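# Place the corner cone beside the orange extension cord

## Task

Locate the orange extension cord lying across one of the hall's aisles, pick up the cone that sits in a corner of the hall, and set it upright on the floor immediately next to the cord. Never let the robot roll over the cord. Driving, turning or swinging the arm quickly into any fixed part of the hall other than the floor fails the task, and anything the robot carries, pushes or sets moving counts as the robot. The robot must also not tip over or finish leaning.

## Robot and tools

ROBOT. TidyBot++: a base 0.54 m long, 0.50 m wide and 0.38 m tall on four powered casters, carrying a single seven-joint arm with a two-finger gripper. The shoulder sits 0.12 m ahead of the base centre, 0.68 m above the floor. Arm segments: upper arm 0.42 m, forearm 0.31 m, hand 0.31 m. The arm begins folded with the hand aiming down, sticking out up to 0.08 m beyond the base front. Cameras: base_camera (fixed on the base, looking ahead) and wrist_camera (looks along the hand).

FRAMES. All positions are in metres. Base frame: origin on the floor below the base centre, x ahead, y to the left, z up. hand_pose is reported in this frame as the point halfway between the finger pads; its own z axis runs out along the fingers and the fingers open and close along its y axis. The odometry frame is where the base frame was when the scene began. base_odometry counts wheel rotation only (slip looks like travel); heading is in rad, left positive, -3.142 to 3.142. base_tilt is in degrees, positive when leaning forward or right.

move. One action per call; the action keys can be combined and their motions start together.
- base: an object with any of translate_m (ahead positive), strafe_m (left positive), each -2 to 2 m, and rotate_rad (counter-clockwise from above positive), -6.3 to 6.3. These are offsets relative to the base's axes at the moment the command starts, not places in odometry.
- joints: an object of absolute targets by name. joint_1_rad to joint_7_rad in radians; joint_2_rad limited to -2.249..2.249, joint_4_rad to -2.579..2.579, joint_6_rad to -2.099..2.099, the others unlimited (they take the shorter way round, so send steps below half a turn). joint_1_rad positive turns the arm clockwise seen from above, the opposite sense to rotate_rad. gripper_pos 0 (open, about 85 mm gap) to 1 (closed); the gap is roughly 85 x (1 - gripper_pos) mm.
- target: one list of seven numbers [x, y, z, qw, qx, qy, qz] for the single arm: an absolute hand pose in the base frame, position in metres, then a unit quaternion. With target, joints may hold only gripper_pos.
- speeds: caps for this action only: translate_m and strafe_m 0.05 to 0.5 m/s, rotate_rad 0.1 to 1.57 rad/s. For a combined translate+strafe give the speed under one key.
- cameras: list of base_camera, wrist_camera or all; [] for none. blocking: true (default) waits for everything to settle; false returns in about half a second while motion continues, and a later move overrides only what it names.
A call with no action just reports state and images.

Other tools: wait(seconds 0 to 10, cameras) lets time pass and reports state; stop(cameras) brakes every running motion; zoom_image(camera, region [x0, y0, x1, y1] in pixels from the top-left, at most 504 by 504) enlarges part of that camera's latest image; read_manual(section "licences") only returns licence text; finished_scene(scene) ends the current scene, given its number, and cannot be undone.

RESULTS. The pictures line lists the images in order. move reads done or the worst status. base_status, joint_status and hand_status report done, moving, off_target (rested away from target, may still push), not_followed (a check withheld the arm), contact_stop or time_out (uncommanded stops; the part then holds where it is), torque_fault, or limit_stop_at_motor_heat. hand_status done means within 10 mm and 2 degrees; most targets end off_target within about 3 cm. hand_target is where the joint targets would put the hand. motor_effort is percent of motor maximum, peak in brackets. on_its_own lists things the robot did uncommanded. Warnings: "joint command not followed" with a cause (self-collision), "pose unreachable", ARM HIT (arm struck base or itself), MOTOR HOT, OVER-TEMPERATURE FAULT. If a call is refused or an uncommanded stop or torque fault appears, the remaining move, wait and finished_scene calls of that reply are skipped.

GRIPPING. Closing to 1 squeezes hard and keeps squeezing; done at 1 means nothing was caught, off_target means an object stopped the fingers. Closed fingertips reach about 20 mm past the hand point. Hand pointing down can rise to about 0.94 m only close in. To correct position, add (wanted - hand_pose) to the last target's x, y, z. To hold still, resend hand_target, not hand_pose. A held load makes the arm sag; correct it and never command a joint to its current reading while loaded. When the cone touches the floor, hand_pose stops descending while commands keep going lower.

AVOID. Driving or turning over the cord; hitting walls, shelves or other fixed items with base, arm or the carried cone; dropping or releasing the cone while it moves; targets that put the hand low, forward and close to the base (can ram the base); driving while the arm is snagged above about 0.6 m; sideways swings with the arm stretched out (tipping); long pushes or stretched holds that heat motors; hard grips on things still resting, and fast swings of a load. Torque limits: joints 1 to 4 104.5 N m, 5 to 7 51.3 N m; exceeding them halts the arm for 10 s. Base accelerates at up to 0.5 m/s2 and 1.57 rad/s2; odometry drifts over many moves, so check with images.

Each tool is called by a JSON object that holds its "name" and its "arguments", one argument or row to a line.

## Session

{"name": "move", "arguments": {
  "joints": {"joint_6_rad": 0.3}
}}

Scene clock: 1.83 s.
move: done
base_odometry: x=+0.000 y=+0.000 heading=+0.000
base_tilt: forward=-0.4 right=-0.7
base_status: not commanded
joint_positions: joint_1_rad=-0.038 joint_2_rad=-0.380 joint_3_rad=+3.153 joint_4_rad=-2.540 joint_5_rad=+0.019 joint_6_rad=+0.245 joint_7_rad=+1.612 gripper_pos=+0.000
joint_status: all done
motor_effort: joint_1_rad=-1(1) joint_2_rad=-6(6) joint_3_rad=+0(1) joint_4_rad=+19(19) joint_5_rad=-1(1) joint_6_rad=+7(7) joint_7_rad=-1(1)
hand_pose: x=+0.5173 y=+0.0134 z=+0.7928 quat_wxyz=(+0.005, +0.817, +0.036, +0.576) (m; base frame)
hand_target: x=+0.5223 y=+0.0138 z=+0.8085 quat_wxyz=(+0.005, +0.801, +0.035, +0.597) (m; base frame)
hand_status: not commanded
pictures: base_camera, wrist_camera
Images, in order (width x height): base_camera 644x364, wrist_camera 644x476.

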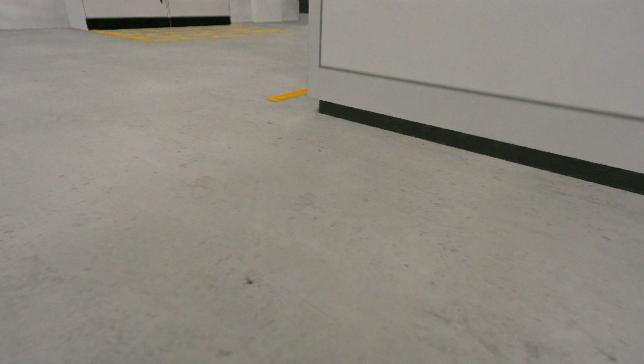

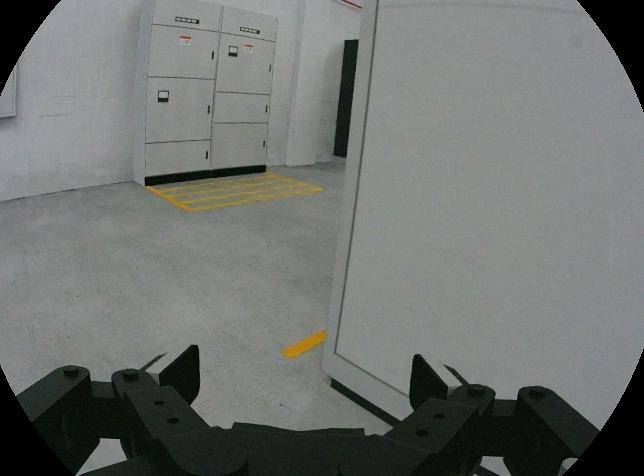

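{"name": "move", "arguments": {
  "base": {"rotate_rad": 1.2}
}}

{"name": "move", "arguments": {
  "base": {"rotate_rad": 1.2}
}}

Scene clock: 4.17 s.
move: done
base_odometry: x=+0.000 y=+0.000 heading=+1.199
base_tilt: forward=-0.4 right=-0.7
base_status: done
joint_positions: joint_1_rad=-0.039 joint_2_rad=-0.380 joint_3_rad=+3.153 joint_4_rad=-2.540 joint_5_rad=+0.019 joint_6_rad=+0.247 joint_7_rad=+1.612 gripper_pos=+0.000
joint_status: not commanded
motor_effort: joint_1_rad=-1(2) joint_2_rad=-6(7) joint_3_rad=+0(2) joint_4_rad=+18(19) joint_5_rad=-1(1) joint_6_rad=+7(7) joint_7_rad=+1(2)
hand_pose: x=+0.5175 y=+0.0134 z=+0.7934 quat_wxyz=(+0.005, +0.816, +0.036, +0.576) (m; base frame)
hand_target: x=+0.5223 y=+0.0138 z=+0.8085 quat_wxyz=(+0.005, +0.801, +0.035, +0.597) (m; base frame)
hand_status: not commanded
pictures: base_camera, wrist_camera
Images, in order (width x height): base_camera 644x364, wrist_camera 644x476.

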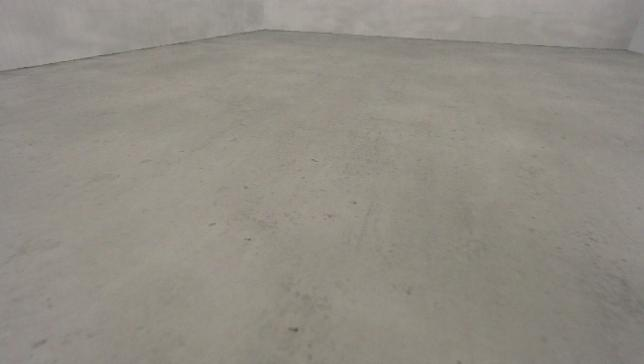

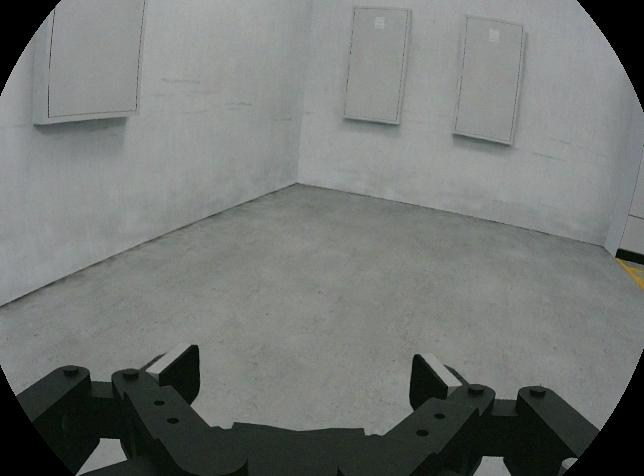

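Scene clock: 6.20 s.
move: done
base_odometry: x=+0.000 y=+0.000 heading=+2.399
base_tilt: forward=-0.4 right=-0.7
base_status: done
joint_positions: joint_1_rad=-0.039 joint_2_rad=-0.380 joint_3_rad=+3.153 joint_4_rad=-2.540 joint_5_rad=+0.019 joint_6_rad=+0.247 joint_7_rad=+1.612 gripper_pos=+0.000
joint_status: not commanded
motor_effort: joint_1_rad=+0(2) joint_2_rad=-6(7) joint_3_rad=+0(2) joint_4_rad=+19(19) joint_5_rad=-1(1) joint_6_rad=+7(7) joint_7_rad=+0(1)
hand_pose: x=+0.5175 y=+0.0134 z=+0.7934 quat_wxyz=(+0.005, +0.816, +0.036, +0.576) (m; base frame)
hand_target: x=+0.5223 y=+0.0138 z=+0.8085 quat_wxyz=(+0.005, +0.801, +0.035, +0.597) (m; base frame)
hand_status: not commanded
pictures: base_camera, wrist_camera
Images, in order (width x height): base_camera 644x364, wrist_camera 644x476.

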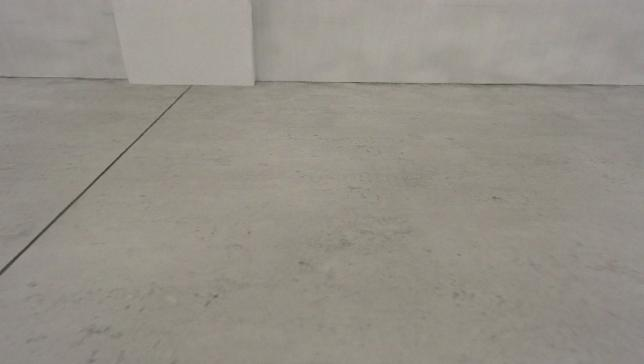

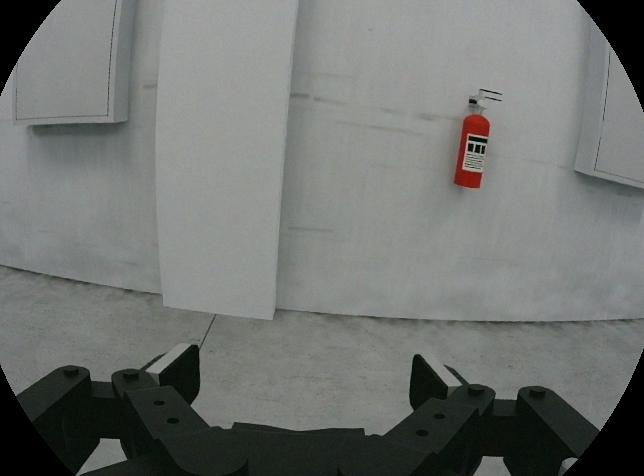

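{"name": "move", "arguments": {
  "base": {"rotate_rad": 1.5}
}}

{"name": "move", "arguments": {
  "base": {"rotate_rad": 1.2}
}}

Scene clock: 8.60 s.
move: done
base_odometry: x=+0.000 y=+0.000 heading=-2.385
base_tilt: forward=-0.4 right=-0.7
base_status: done
joint_positions: joint_1_rad=-0.039 joint_2_rad=-0.380 joint_3_rad=+3.153 joint_4_rad=-2.540 joint_5_rad=+0.019 joint_6_rad=+0.247 joint_7_rad=+1.612 gripper_pos=+0.000
joint_status: not commanded
motor_effort: joint_1_rad=-1(2) joint_2_rad=-6(7) joint_3_rad=+1(2) joint_4_rad=+18(19) joint_5_rad=-1(1) joint_6_rad=+7(7) joint_7_rad=+0(1)
hand_pose: x=+0.5175 y=+0.0134 z=+0.7935 quat_wxyz=(+0.005, +0.816, +0.036, +0.576) (m; base frame)
hand_target: x=+0.5223 y=+0.0138 z=+0.8085 quat_wxyz=(+0.005, +0.801, +0.035, +0.597) (m; base frame)
hand_status: not commanded
pictures: base_camera, wrist_camera
Images, in order (width x height): base_camera 644x364, wrist_camera 644x476.

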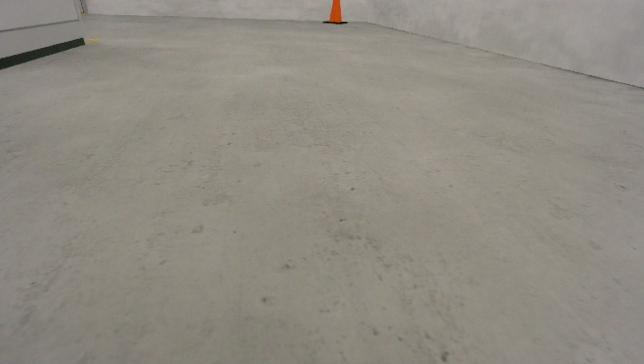

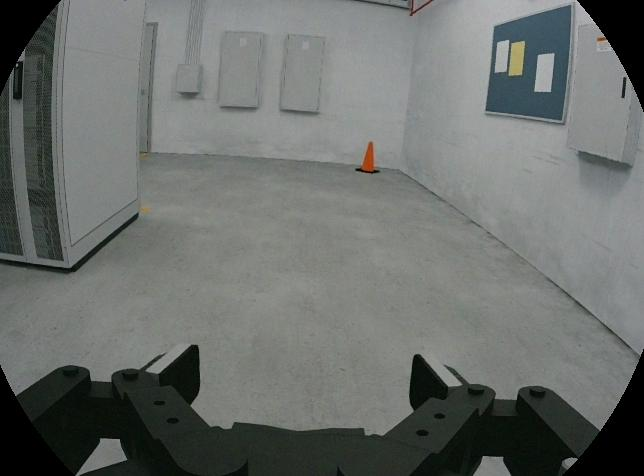

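Scene clock: 10.63 s.
move: done
base_odometry: x=+0.000 y=+0.000 heading=-1.186
base_tilt: forward=-0.4 right=-0.7
base_status: done
joint_positions: joint_1_rad=-0.039 joint_2_rad=-0.380 joint_3_rad=+3.153 joint_4_rad=-2.540 joint_5_rad=+0.019 joint_6_rad=+0.247 joint_7_rad=+1.612 gripper_pos=+0.000
joint_status: not commanded
motor_effort: joint_1_rad=+0(2) joint_2_rad=-6(7) joint_3_rad=+0(2) joint_4_rad=+19(19) joint_5_rad=-1(1) joint_6_rad=+7(7) joint_7_rad=+0(1)
hand_pose: x=+0.5175 y=+0.0134 z=+0.7935 quat_wxyz=(+0.005, +0.816, +0.036, +0.576) (m; base frame)
hand_target: x=+0.5223 y=+0.0138 z=+0.8085 quat_wxyz=(+0.005, +0.801, +0.035, +0.597) (m; base frame)
hand_status: not commanded
pictures: base_camera, wrist_camera
Images, in order (width x height): base_camera 644x364, wrist_camera 644x476.

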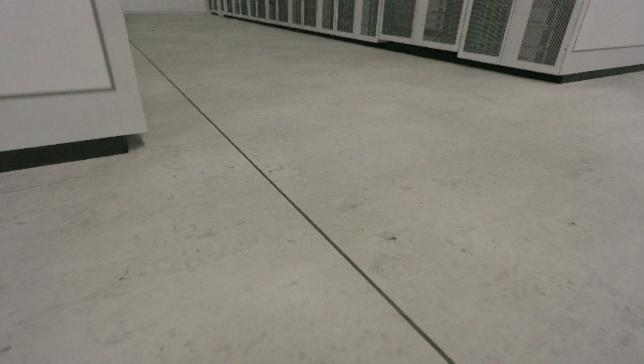

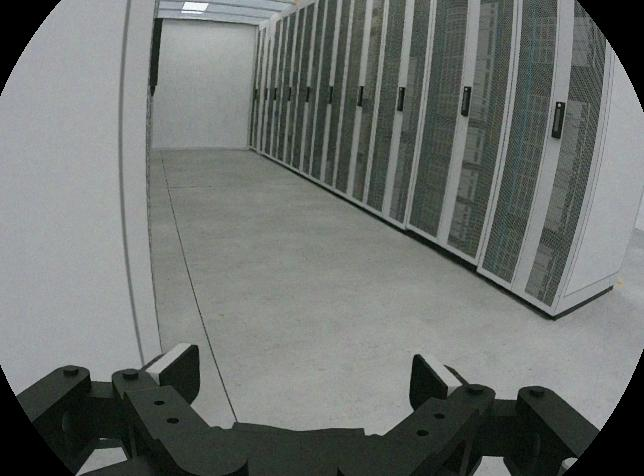

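{"name": "zoom_image", "arguments": {
  "camera": "wrist_camera",
  "region": [130, 100, 370, 280]
}}

{"name": "zoom_image", "arguments": {
  "camera": "base_camera",
  "region": [100, 0, 340, 100]
}}

Scaled by 2.100.

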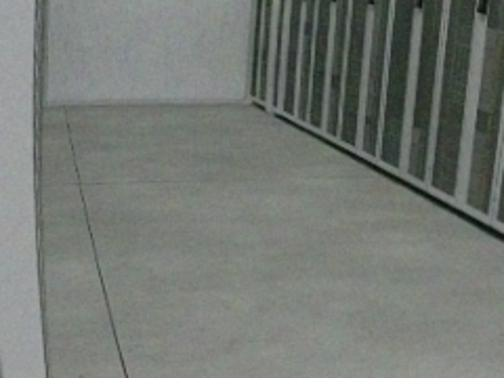

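Scaled by 2.100.

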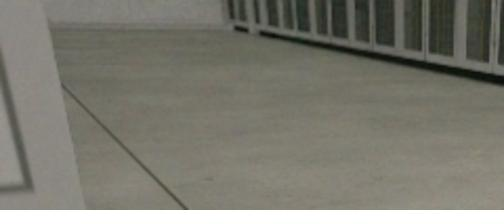

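{"name": "move", "arguments": {
  "base": {"rotate_rad": 0.48},
  "cameras": ["base_camera"]
}}

{"name": "move", "arguments": {
  "base": {"strafe_m": 1.5}
}}

{"name": "zoom_image", "arguments": {
  "camera": "wrist_camera",
  "region": [200, 100, 440, 280]
}}

Scene clock: 12.47 s.
move: done
base_odometry: x=+0.000 y=+0.000 heading=-0.706
base_tilt: forward=-0.4 right=-0.7
base_status: done
joint_positions: joint_1_rad=-0.039 joint_2_rad=-0.380 joint_3_rad=+3.153 joint_4_rad=-2.540 joint_5_rad=+0.019 joint_6_rad=+0.247 joint_7_rad=+1.612 gripper_pos=+0.000
joint_status: not commanded
motor_effort: joint_1_rad=+0(2) joint_2_rad=-6(7) joint_3_rad=+0(3) joint_4_rad=+19(19) joint_5_rad=-1(1) joint_6_rad=+7(7) joint_7_rad=+0(1)
hand_pose: x=+0.5175 y=+0.0134 z=+0.7935 quat_wxyz=(+0.005, +0.816, +0.036, +0.576) (m; base frame)
hand_target: x=+0.5223 y=+0.0138 z=+0.8085 quat_wxyz=(+0.005, +0.801, +0.035, +0.597) (m; base frame)
hand_status: not commanded
pictures: base_camera
Images, in order (width x height): base_camera 644x364.

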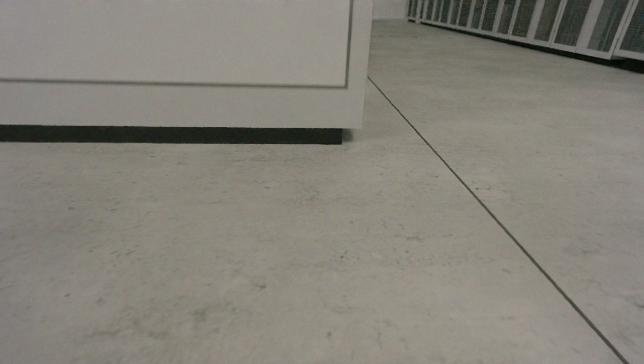

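Scene clock: 16.13 s.
move: done
base_odometry: x=+0.974 y=+1.141 heading=-0.705
base_tilt: forward=-0.4 right=-0.7
base_status: done
joint_positions: joint_1_rad=-0.039 joint_2_rad=-0.380 joint_3_rad=+3.153 joint_4_rad=-2.540 joint_5_rad=+0.019 joint_6_rad=+0.248 joint_7_rad=+1.612 gripper_pos=+0.000
joint_status: not commanded
motor_effort: joint_1_rad=-1(2) joint_2_rad=-6(7) joint_3_rad=+0(3) joint_4_rad=+18(19) joint_5_rad=-1(1) joint_6_rad=+7(7) joint_7_rad=-1(1)
hand_pose: x=+0.5175 y=+0.0134 z=+0.7935 quat_wxyz=(+0.005, +0.816, +0.036, +0.576) (m; base frame)
hand_target: x=+0.5223 y=+0.0138 z=+0.8085 quat_wxyz=(+0.005, +0.801, +0.035, +0.597) (m; base frame)
hand_status: not commanded
pictures: base_camera, wrist_camera
Images, in order (width x height): base_camera 644x364, wrist_camera 644x476.

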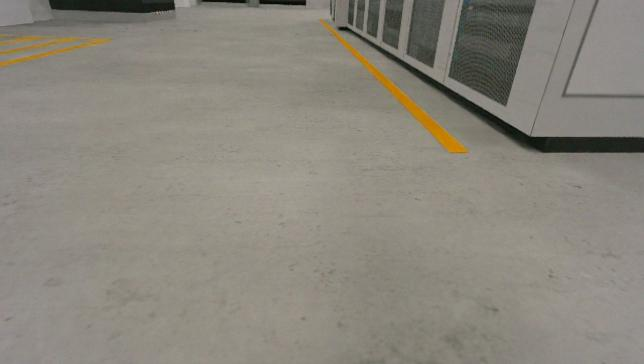

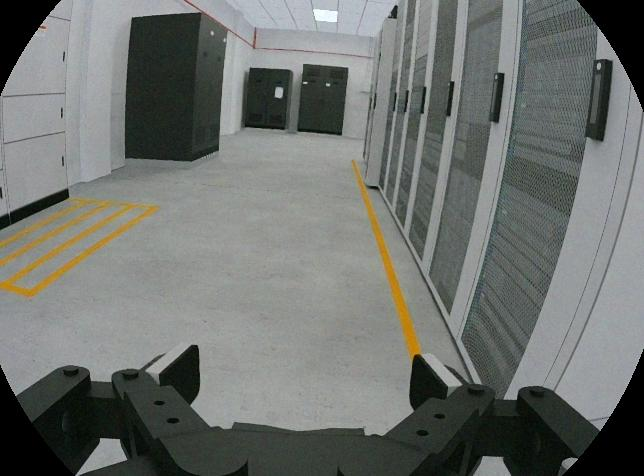

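Scaled by 2.100.

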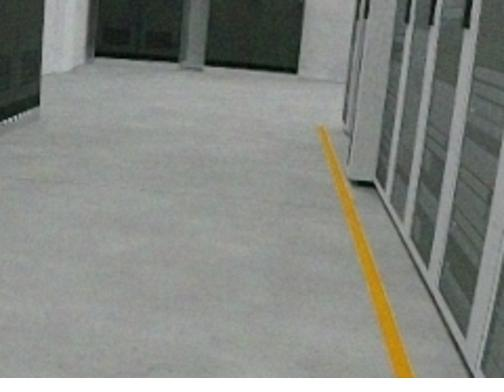

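{"name": "move", "arguments": {
  "base": {"strafe_m": -2.0},
  "cameras": ["base_camera"]
}}

{"name": "move", "arguments": {
  "base": {"strafe_m": -2.0}
}}

Scene clock: 20.93 s.
move: done
base_odometry: x=-0.323 y=-0.382 heading=-0.705
base_tilt: forward=-0.4 right=-0.7
base_status: done
joint_positions: joint_1_rad=-0.038 joint_2_rad=-0.380 joint_3_rad=+3.153 joint_4_rad=-2.540 joint_5_rad=+0.019 joint_6_rad=+0.248 joint_7_rad=+1.612 gripper_pos=+0.000
joint_status: not commanded
motor_effort: joint_1_rad=-1(2) joint_2_rad=-6(9) joint_3_rad=+0(3) joint_4_rad=+18(19) joint_5_rad=-1(1) joint_6_rad=+7(7) joint_7_rad=+0(1)
hand_pose: x=+0.5175 y=+0.0136 z=+0.7936 quat_wxyz=(+0.005, +0.816, +0.036, +0.577) (m; base frame)
hand_target: x=+0.5223 y=+0.0138 z=+0.8085 quat_wxyz=(+0.005, +0.801, +0.035, +0.597) (m; base frame)
hand_status: not commanded
pictures: base_camera
Images, in order (width x height): base_camera 644x364.

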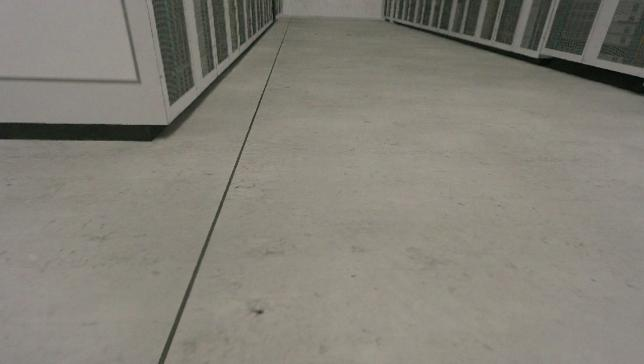

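Scene clock: 25.37 s.
move: done
base_odometry: x=-1.619 y=-1.905 heading=-0.704
base_tilt: forward=-0.4 right=-0.6
base_status: done
joint_positions: joint_1_rad=-0.038 joint_2_rad=-0.380 joint_3_rad=+3.153 joint_4_rad=-2.540 joint_5_rad=+0.019 joint_6_rad=+0.248 joint_7_rad=+1.612 gripper_pos=+0.000
joint_status: not commanded
motor_effort: joint_1_rad=-1(2) joint_2_rad=-7(7) joint_3_rad=+0(2) joint_4_rad=+18(19) joint_5_rad=-1(1) joint_6_rad=+7(7) joint_7_rad=-1(1)
hand_pose: x=+0.5175 y=+0.0136 z=+0.7936 quat_wxyz=(+0.005, +0.816, +0.036, +0.577) (m; base frame)
hand_target: x=+0.5223 y=+0.0138 z=+0.8085 quat_wxyz=(+0.005, +0.801, +0.035, +0.597) (m; base frame)
hand_status: not commanded
pictures: base_camera, wrist_camera
Images, in order (width x height): base_camera 644x364, wrist_camera 644x476.

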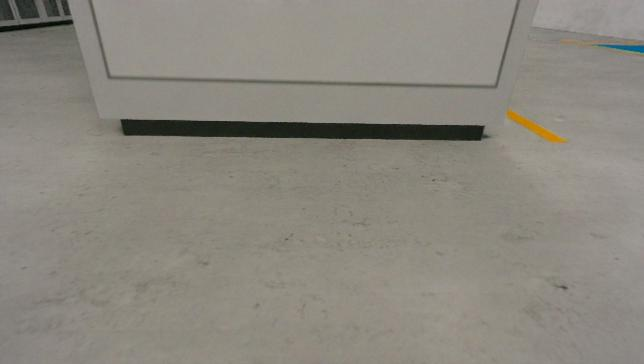

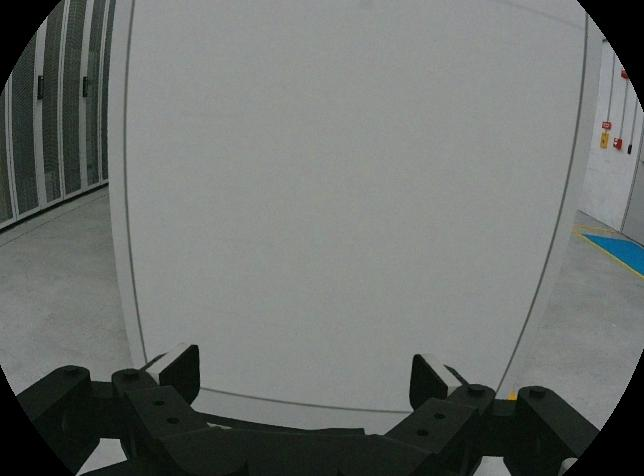

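{"name": "move", "arguments": {
  "base": {"strafe_m": -1.7}
}}

Scene clock: 29.90 s.
move: done
base_odometry: x=-2.720 y=-3.201 heading=-0.705
base_tilt: forward=-0.4 right=-0.6
base_status: done
joint_positions: joint_1_rad=-0.038 joint_2_rad=-0.380 joint_3_rad=+3.153 joint_4_rad=-2.540 joint_5_rad=+0.019 joint_6_rad=+0.248 joint_7_rad=+1.612 gripper_pos=+0.000
joint_status: not commanded
motor_effort: joint_1_rad=-1(2) joint_2_rad=-6(7) joint_3_rad=+1(2) joint_4_rad=+19(19) joint_5_rad=-1(1) joint_6_rad=+7(7) joint_7_rad=+0(1)
hand_pose: x=+0.5175 y=+0.0136 z=+0.7936 quat_wxyz=(+0.005, +0.816, +0.036, +0.577) (m; base frame)
hand_target: x=+0.5223 y=+0.0138 z=+0.8085 quat_wxyz=(+0.005, +0.801, +0.035, +0.597) (m; base frame)
hand_status: not commanded
pictures: base_camera, wrist_camera
Images, in order (width x height): base_camera 644x364, wrist_camera 644x476.

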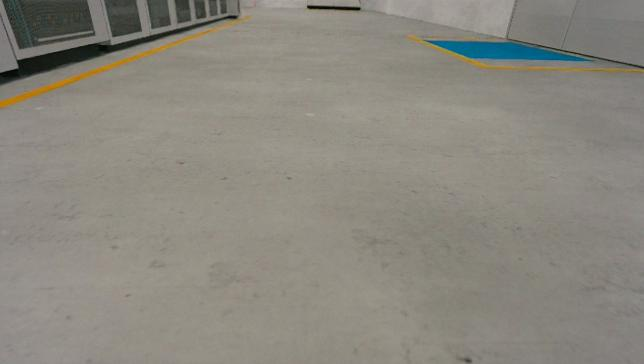

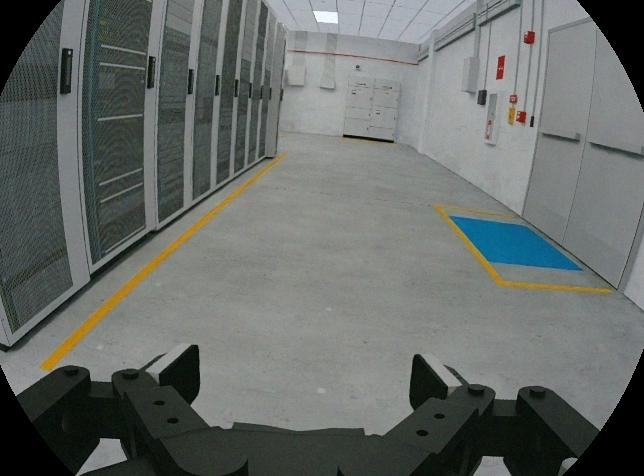

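{"name": "zoom_image", "arguments": {
  "camera": "wrist_camera",
  "region": [240, 70, 460, 230]
}}

{"name": "zoom_image", "arguments": {
  "camera": "base_camera",
  "region": [200, 0, 420, 60]
}}

Scaled by 2.291.

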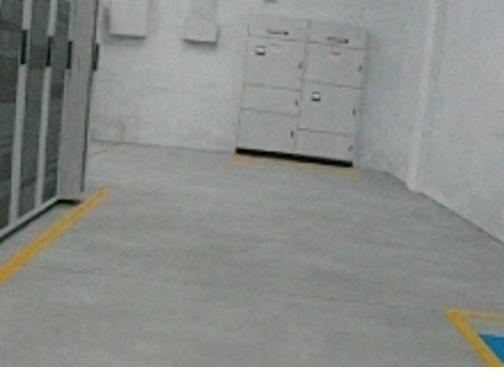

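Scaled by 2.291.

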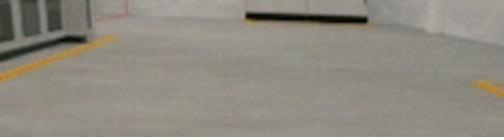

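{"name": "zoom_image", "arguments": {
  "camera": "wrist_camera",
  "region": [270, 115, 320, 155]
}}

{"name": "zoom_image", "arguments": {
  "camera": "base_camera",
  "region": [230, 0, 280, 30]
}}

Scaled by 10.080.

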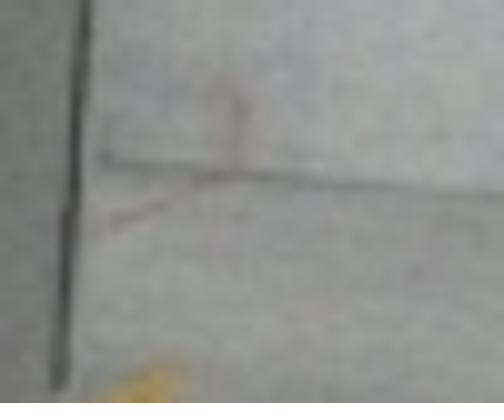

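Scaled by 10.080.

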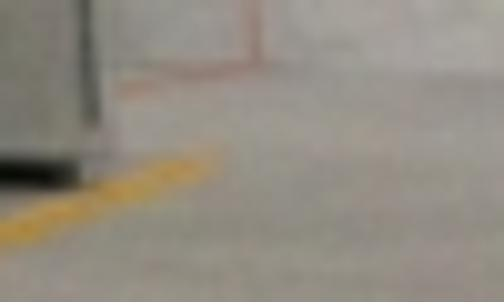

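{"name": "move", "arguments": {
  "base": {"rotate_rad": -1.9}
}}

Scene clock: 32.90 s.
move: done
base_odometry: x=-2.720 y=-3.201 heading=-2.604
base_tilt: forward=-0.4 right=-0.7
base_status: done
joint_positions: joint_1_rad=-0.038 joint_2_rad=-0.380 joint_3_rad=+3.153 joint_4_rad=-2.540 joint_5_rad=+0.019 joint_6_rad=+0.248 joint_7_rad=+1.612 gripper_pos=+0.000
joint_status: not commanded
motor_effort: joint_1_rad=+0(2) joint_2_rad=-7(7) joint_3_rad=+1(3) joint_4_rad=+18(19) joint_5_rad=-1(1) joint_6_rad=+7(7) joint_7_rad=+1(1)
hand_pose: x=+0.5175 y=+0.0136 z=+0.7936 quat_wxyz=(+0.005, +0.816, +0.036, +0.577) (m; base frame)
hand_target: x=+0.5223 y=+0.0138 z=+0.8085 quat_wxyz=(+0.005, +0.801, +0.035, +0.597) (m; base frame)
hand_status: not commanded
pictures: base_camera, wrist_camera
Images, in order (width x height): base_camera 644x364, wrist_camera 644x476.

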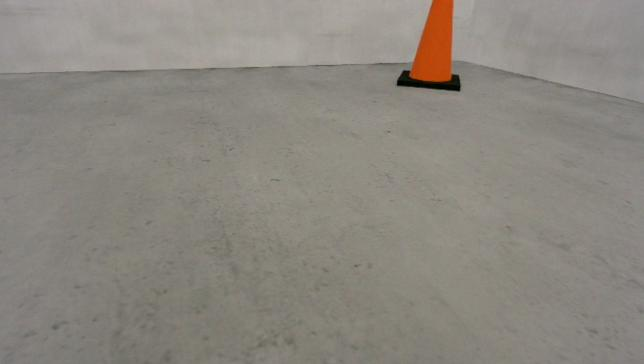

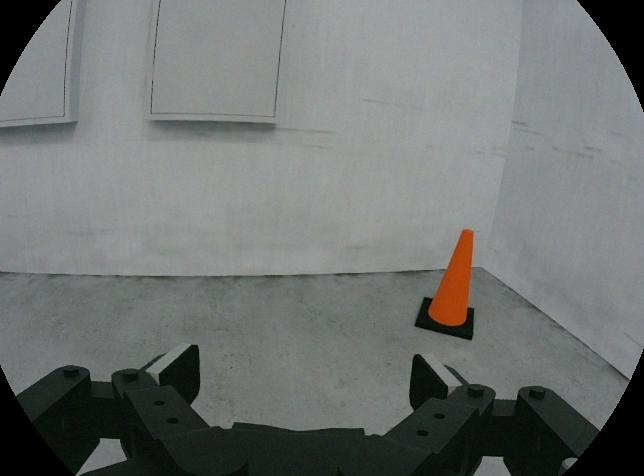

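{"name": "move", "arguments": {
  "base": {"translate_m": 1.326, "strafe_m": -0.358, "rotate_rad": -0.264},
  "target": [0.63, 0, 0.62, 0, 1, 0, 0]
}}

Scene clock: 37.37 s.
move: off_target
base_odometry: x=-4.042 y=-3.572 heading=-2.869
base_tilt: forward=-0.4 right=-0.7
base_status: done
joint_positions: joint_1_rad=-0.030 joint_2_rad=+0.522 joint_3_rad=+3.153 joint_4_rad=-1.406 joint_5_rad=+0.019 joint_6_rad=-1.155 joint_7_rad=+1.612 gripper_pos=+0.000
joint_status: not commanded
motor_effort: joint_1_rad=+0(2) joint_2_rad=-35(37) joint_3_rad=+0(3) joint_4_rad=+16(21) joint_5_rad=-1(1) joint_6_rad=+0(8) joint_7_rad=+0(1)
hand_pose: x=+0.6417 y=+0.0065 z=+0.6260 quat_wxyz=(+0.012, +0.999, +0.034, +0.029) (m; base frame)
hand_target: x=+0.6300 y=+0.0000 z=+0.6200 quat_wxyz=(+0.000, +1.000, +0.000, +0.000) (m; base frame)
hand_status: off_target (0.015 m and 5.4 deg from the pose sent, 0.207 m and 70.6 deg at the start)
pictures: base_camera, wrist_camera
Images, in order (width x height): base_camera 644x364, wrist_camera 644x476.

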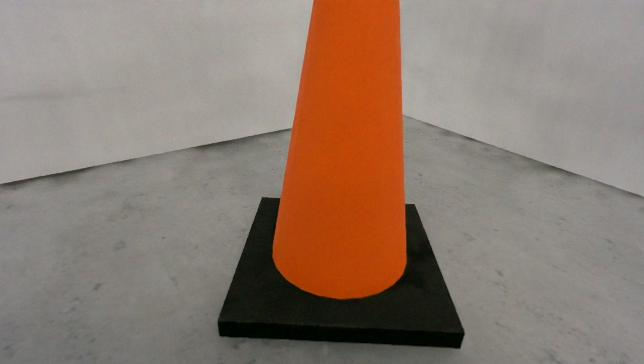

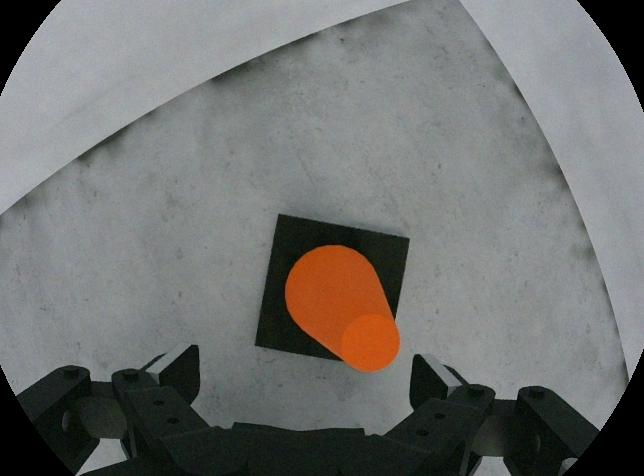

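{"name": "move", "arguments": {
  "base": {"translate_m": -0.03, "strafe_m": -0.053},
  "target": [0.63, 0, 0.52, 0, 1, 0, 0]
}}

Scene clock: 38.87 s.
move: off_target
base_odometry: x=-4.028 y=-3.513 heading=-2.869
base_tilt: forward=-0.4 right=-0.6
base_status: done
joint_positions: joint_1_rad=-0.011 joint_2_rad=+0.641 joint_3_rad=+3.155 joint_4_rad=-1.534 joint_5_rad=+0.018 joint_6_rad=-1.000 joint_7_rad=+1.612 gripper_pos=+0.000
joint_status: not commanded
motor_effort: joint_1_rad=+0(3) joint_2_rad=-36(40) joint_3_rad=-1(2) joint_4_rad=+13(15) joint_5_rad=-1(1) joint_6_rad=-1(1) joint_7_rad=+0(1)
hand_pose: x=+0.6188 y=-0.0047 z=+0.5291 quat_wxyz=(+0.011, +0.999, +0.025, -0.017) (m; base frame)
hand_target: x=+0.6300 y=+0.0000 z=+0.5200 quat_wxyz=(+0.000, +1.000, +0.000, +0.000) (m; base frame)
hand_status: off_target (0.015 m and 3.8 deg from the pose sent, 0.107 m and 5.4 deg at the start)
pictures: base_camera, wrist_camera
Images, in order (width x height): base_camera 644x364, wrist_camera 644x476.

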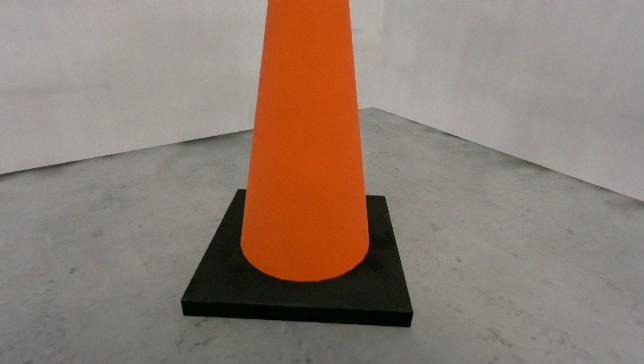

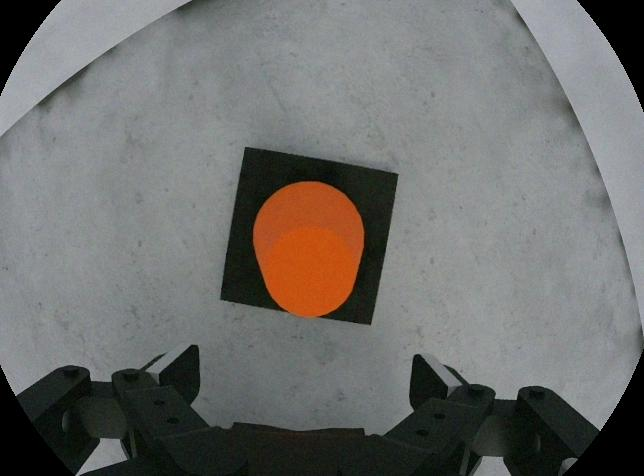

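{"name": "move", "arguments": {
  "base": {"translate_m": 0.032, "strafe_m": -0.004},
  "target": [0.63, 0, 0.475, 0, 1, 0, 0]
}}

Scene clock: 39.93 s.
move: off_target
base_odometry: x=-4.060 y=-3.517 heading=-2.870
base_tilt: forward=-0.4 right=-0.7
base_status: done
joint_positions: joint_1_rad=-0.011 joint_2_rad=+0.710 joint_3_rad=+3.155 joint_4_rad=-1.569 joint_5_rad=+0.018 joint_6_rad=-0.886 joint_7_rad=+1.612 gripper_pos=+0.000
joint_status: not commanded
motor_effort: joint_1_rad=-1(2) joint_2_rad=-38(42) joint_3_rad=-1(2) joint_4_rad=+12(15) joint_5_rad=-1(1) joint_6_rad=-1(1) joint_7_rad=+0(1)
hand_pose: x=+0.6251 y=-0.0046 z=+0.4853 quat_wxyz=(+0.011, +1.000, +0.027, -0.012) (m; base frame)
hand_target: x=+0.6300 y=+0.0000 z=+0.4750 quat_wxyz=(+0.000, +1.000, +0.000, +0.000) (m; base frame)
hand_status: off_target (0.012 m and 3.6 deg from the pose sent, 0.055 m and 3.8 deg at the start)
pictures: base_camera, wrist_camera
Images, in order (width x height): base_camera 644x364, wrist_camera 644x476.

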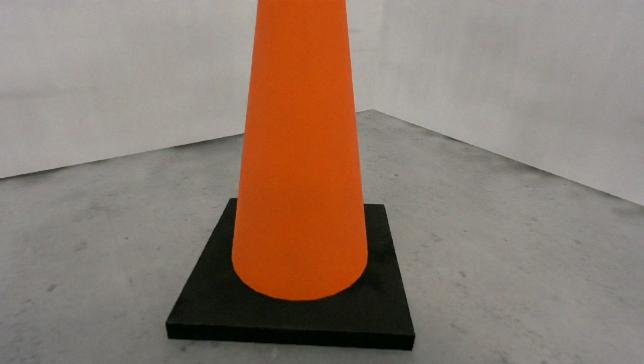

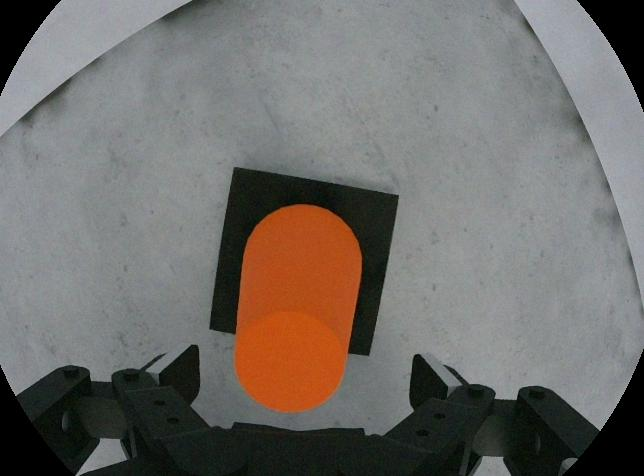

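{"name": "move", "arguments": {
  "base": {"strafe_m": 0.007},
  "target": [0.63, 0, 0.42, 0, 1, 0, 0]
}}

{"name": "move", "arguments": {
  "joints": {"gripper_pos": 0.5},
  "cameras": ["wrist_camera"]
}}

{"name": "move", "arguments": {
  "joints": {"gripper_pos": 0.7}
}}

Scene clock: 41.30 s.
move: off_target
base_odometry: x=-4.058 y=-3.524 heading=-2.870
base_tilt: forward=-0.4 right=-0.7
base_status: done
joint_positions: joint_1_rad=-0.010 joint_2_rad=+0.802 joint_3_rad=+3.155 joint_4_rad=-1.603 joint_5_rad=+0.018 joint_6_rad=-0.763 joint_7_rad=+1.612 gripper_pos=+0.000
joint_status: not commanded
motor_effort: joint_1_rad=-1(4) joint_2_rad=-38(42) joint_3_rad=-1(2) joint_4_rad=+11(13) joint_5_rad=-1(1) joint_6_rad=-1(1) joint_7_rad=+0(1)
hand_pose: x=+0.6244 y=-0.0046 z=+0.4305 quat_wxyz=(+0.011, +0.999, +0.027, -0.013) (m; base frame)
hand_target: x=+0.6300 y=+0.0000 z=+0.4200 quat_wxyz=(+0.000, +1.000, +0.000, +0.000) (m; base frame)
hand_status: off_target (0.013 m and 3.7 deg from the pose sent, 0.066 m and 3.6 deg at the start)
pictures: base_camera, wrist_camera
Images, in order (width x height): base_camera 644x364, wrist_camera 644x476.

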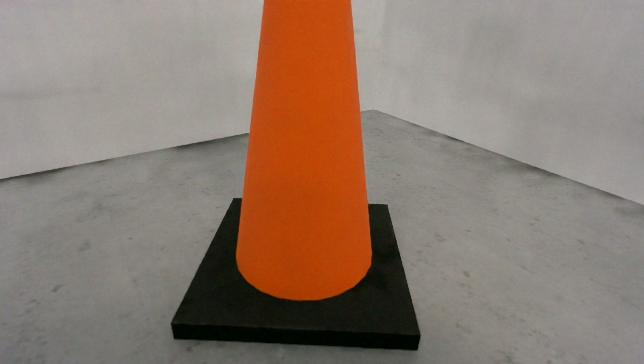

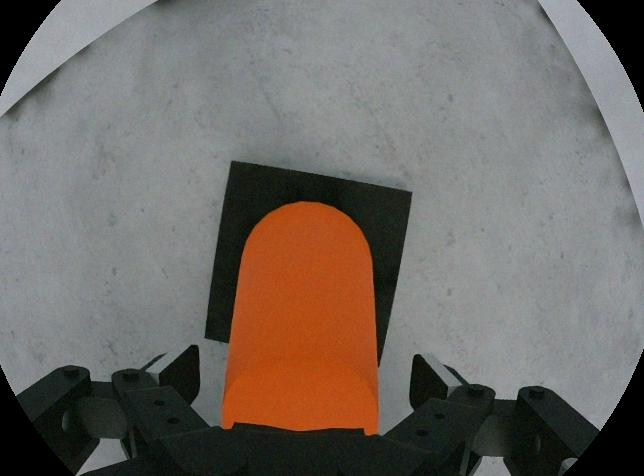

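Scene clock: 42.13 s.
move: off_target
base_odometry: x=-4.058 y=-3.524 heading=-2.870
base_tilt: forward=-0.4 right=-0.7
base_status: not commanded
joint_positions: joint_1_rad=-0.010 joint_2_rad=+0.797 joint_3_rad=+3.154 joint_4_rad=-1.606 joint_5_rad=+0.015 joint_6_rad=-0.762 joint_7_rad=+1.612 gripper_pos=+0.381
joint_status: gripper_pos off_target (ended at +0.381, target +0.500)
motor_effort: joint_1_rad=+0(3) joint_2_rad=-38(40) joint_3_rad=+1(3) joint_4_rad=+11(14) joint_5_rad=-1(3) joint_6_rad=+0(3) joint_7_rad=-2(2)
hand_pose: x=+0.6246 y=-0.0033 z=+0.4322 quat_wxyz=(+0.009, +1.000, +0.026, -0.012) (m; base frame)
hand_target: x=+0.6300 y=+0.0000 z=+0.4200 quat_wxyz=(+0.000, +1.000, +0.000, +0.000) (m; base frame)
hand_status: not commanded
pictures: wrist_camera
Images, in order (width x height): wrist_camera 644x476.

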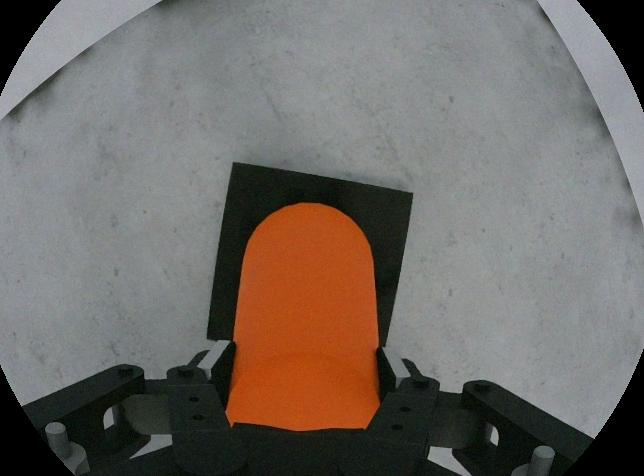

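Scene clock: 42.77 s.
move: off_target
base_odometry: x=-4.058 y=-3.524 heading=-2.870
base_tilt: forward=-0.4 right=-0.7
base_status: not commanded
joint_positions: joint_1_rad=-0.010 joint_2_rad=+0.797 joint_3_rad=+3.154 joint_4_rad=-1.606 joint_5_rad=+0.015 joint_6_rad=-0.762 joint_7_rad=+1.612 gripper_pos=+0.381
joint_status: gripper_pos off_target (ended at +0.381, target +0.700)
motor_effort: joint_1_rad=+0(0) joint_2_rad=-38(39) joint_3_rad=+0(1) joint_4_rad=+12(12) joint_5_rad=-1(1) joint_6_rad=+0(1) joint_7_rad=-1(2)
hand_pose: x=+0.6246 y=-0.0033 z=+0.4322 quat_wxyz=(+0.009, +1.000, +0.026, -0.012) (m; base frame)
hand_target: x=+0.6300 y=+0.0000 z=+0.4200 quat_wxyz=(+0.000, +1.000, +0.000, +0.000) (m; base frame)
hand_status: not commanded
pictures: base_camera, wrist_camera
Images, in order (width x height): base_camera 644x364, wrist_camera 644x476.

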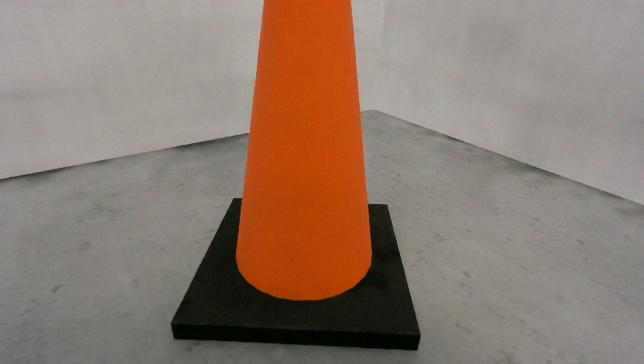

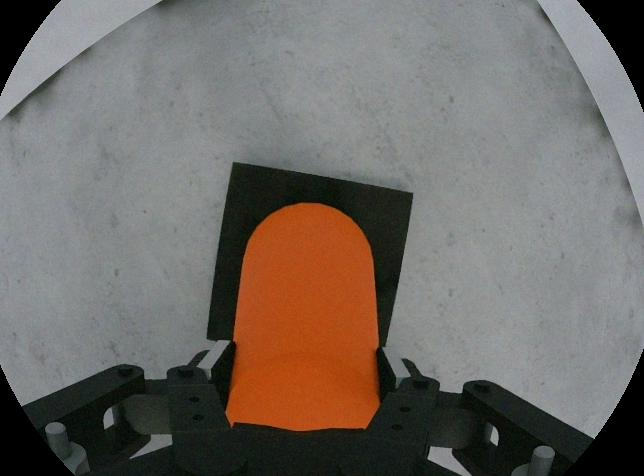

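{"name": "move", "arguments": {
  "target": [0.58, 0, 0.55, 0, 1, 0, 0]
}}

{"name": "move", "arguments": {
  "base": {"translate_m": -1.375, "strafe_m": 0.05},
  "target": [0.42, 0, 0.87, 0, 1, 0, 0]
}}

Scene clock: 44.37 s.
move: off_target
base_odometry: x=-4.058 y=-3.524 heading=-2.870
base_tilt: forward=-0.4 right=-0.7
base_status: not commanded
joint_positions: joint_1_rad=-0.010 joint_2_rad=+0.557 joint_3_rad=+3.154 joint_4_rad=-1.704 joint_5_rad=+0.015 joint_6_rad=-0.895 joint_7_rad=+1.612 gripper_pos=+0.382
joint_status: not commanded
motor_effort: joint_1_rad=-1(1) joint_2_rad=-44(53) joint_3_rad=-1(2) joint_4_rad=+17(18) joint_5_rad=+0(1) joint_6_rad=-2(4) joint_7_rad=-1(2)
hand_pose: x=+0.5794 y=-0.0035 z=+0.5277 quat_wxyz=(+0.009, +1.000, +0.025, -0.007) (m; base frame)
hand_target: x=+0.5800 y=+0.0000 z=+0.5500 quat_wxyz=(+0.000, +1.000, +0.000, +0.000) (m; base frame)
hand_status: off_target (0.023 m and 3.1 deg from the pose sent, 0.126 m and 3.5 deg at the start)
pictures: base_camera, wrist_camera
Images, in order (width x height): base_camera 644x364, wrist_camera 644x476.

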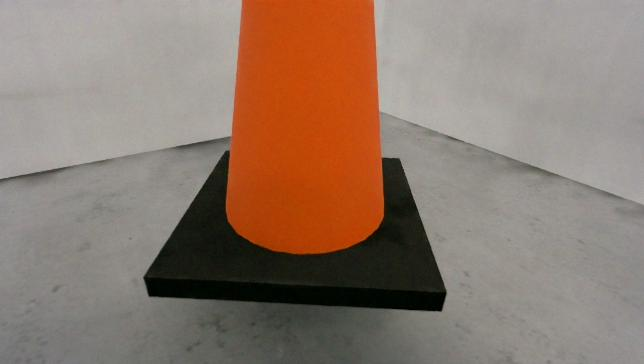

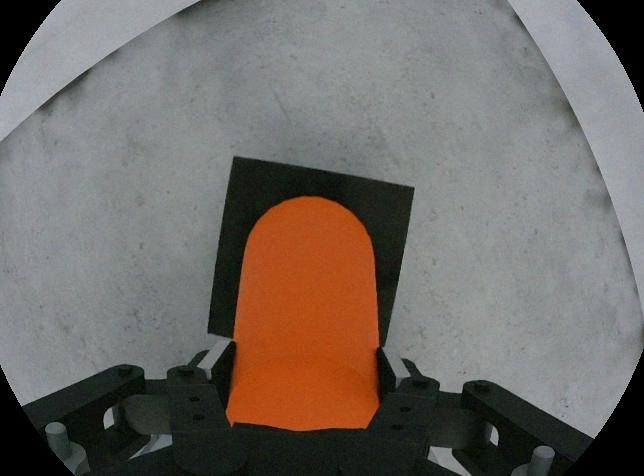

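Scene clock: 48.80 s.
move: off_target
base_odometry: x=-2.720 y=-3.203 heading=-2.870
base_tilt: forward=-0.4 right=-0.6
base_status: done
joint_positions: joint_1_rad=-0.011 joint_2_rad=+0.018 joint_3_rad=+3.155 joint_4_rad=-1.369 joint_5_rad=+0.015 joint_6_rad=-1.806 joint_7_rad=+1.612 gripper_pos=+0.382
joint_status: not commanded
motor_effort: joint_1_rad=-1(3) joint_2_rad=-25(49) joint_3_rad=+0(2) joint_4_rad=+23(25) joint_5_rad=+0(2) joint_6_rad=+0(5) joint_7_rad=+0(1)
hand_pose: x=+0.4198 y=-0.0038 z=+0.8489 quat_wxyz=(+0.007, +0.999, +0.017, -0.026) (m; base frame)
hand_target: x=+0.4200 y=+0.0000 z=+0.8700 quat_wxyz=(+0.000, +1.000, +0.000, +0.000) (m; base frame)
hand_status: off_target (0.021 m and 3.7 deg from the pose sent, 0.378 m and 3.1 deg at the start)
pictures: base_camera, wrist_camera
Images, in order (width x height): base_camera 644x364, wrist_camera 644x476.

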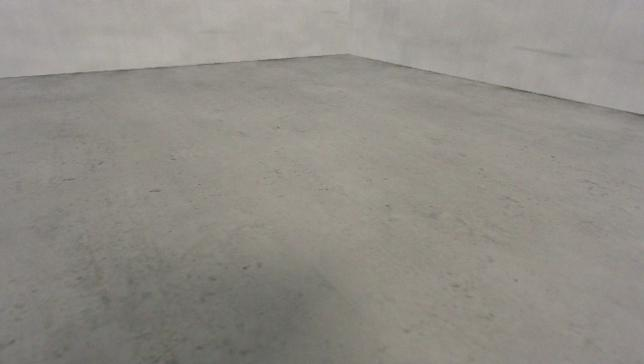

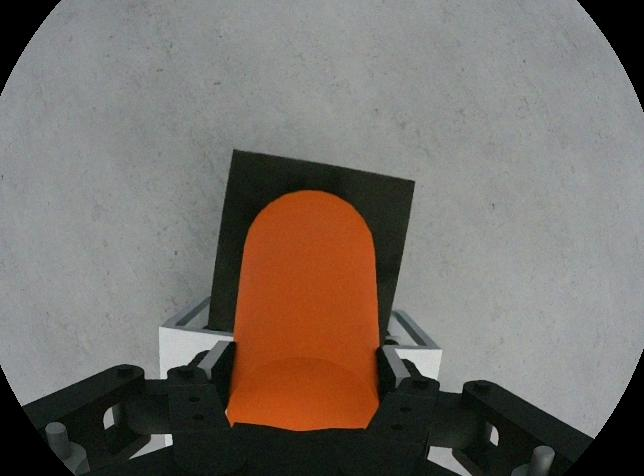

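{"name": "move", "arguments": {
  "base": {"rotate_rad": 2.165}
}}

{"name": "move", "arguments": {
  "base": {"translate_m": 2.0}
}}

Scene clock: 51.77 s.
move: done
base_odometry: x=-2.720 y=-3.203 heading=-0.706
base_tilt: forward=-0.4 right=-0.7
base_status: done
joint_positions: joint_1_rad=-0.018 joint_2_rad=+0.021 joint_3_rad=+3.159 joint_4_rad=-1.367 joint_5_rad=+0.008 joint_6_rad=-1.807 joint_7_rad=+1.612 gripper_pos=+0.382
joint_status: not commanded
motor_effort: joint_1_rad=-1(3) joint_2_rad=-26(28) joint_3_rad=+0(3) joint_4_rad=+23(24) joint_5_rad=+0(4) joint_6_rad=-1(6) joint_7_rad=+0(1)
hand_pose: x=+0.4207 y=-0.0011 z=+0.8489 quat_wxyz=(+0.004, +0.999, +0.019, -0.026) (m; base frame)
hand_target: x=+0.4200 y=+0.0000 z=+0.8700 quat_wxyz=(+0.000, +1.000, +0.000, +0.000) (m; base frame)
hand_status: not commanded
pictures: base_camera, wrist_camera
Images, in order (width x height): base_camera 644x364, wrist_camera 644x476.

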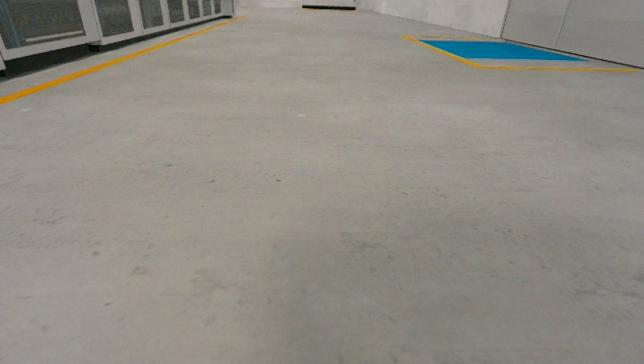

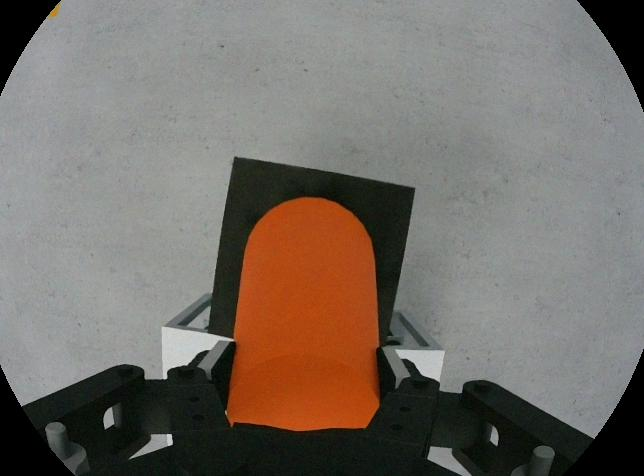

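Scene clock: 56.50 s.
move: done
base_odometry: x=-1.197 y=-4.500 heading=-0.705
base_tilt: forward=-0.4 right=-0.7
base_status: done
joint_positions: joint_1_rad=-0.018 joint_2_rad=+0.023 joint_3_rad=+3.159 joint_4_rad=-1.366 joint_5_rad=+0.008 joint_6_rad=-1.809 joint_7_rad=+1.612 gripper_pos=+0.383
joint_status: not commanded
motor_effort: joint_1_rad=-1(1) joint_2_rad=-26(29) joint_3_rad=+0(1) joint_4_rad=+22(24) joint_5_rad=+0(2) joint_6_rad=-3(6) joint_7_rad=+0(1)
hand_pose: x=+0.4207 y=-0.0011 z=+0.8484 quat_wxyz=(+0.004, +0.999, +0.019, -0.028) (m; base frame)
hand_target: x=+0.4200 y=+0.0000 z=+0.8700 quat_wxyz=(+0.000, +1.000, +0.000, +0.000) (m; base frame)
hand_status: not commanded
pictures: base_camera, wrist_camera
Images, in order (width x height): base_camera 644x364, wrist_camera 644x476.

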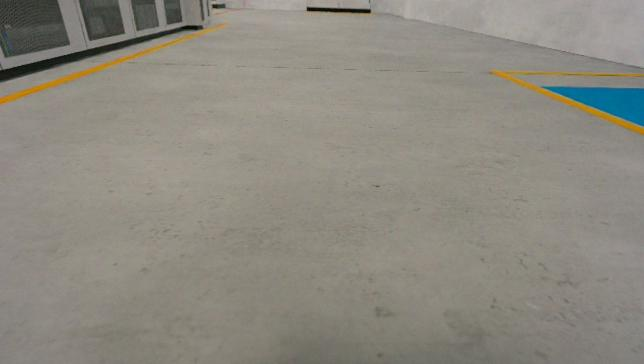

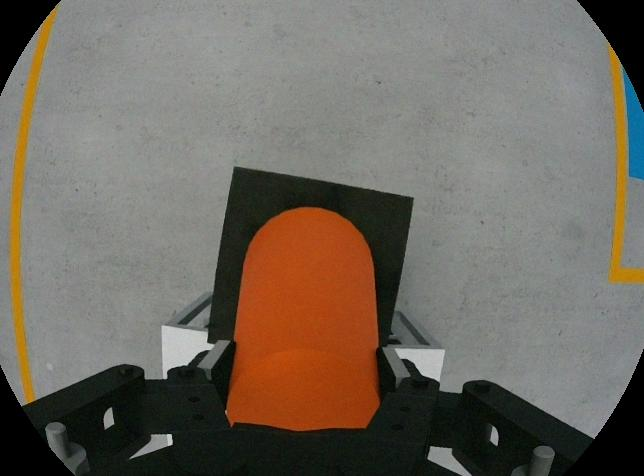

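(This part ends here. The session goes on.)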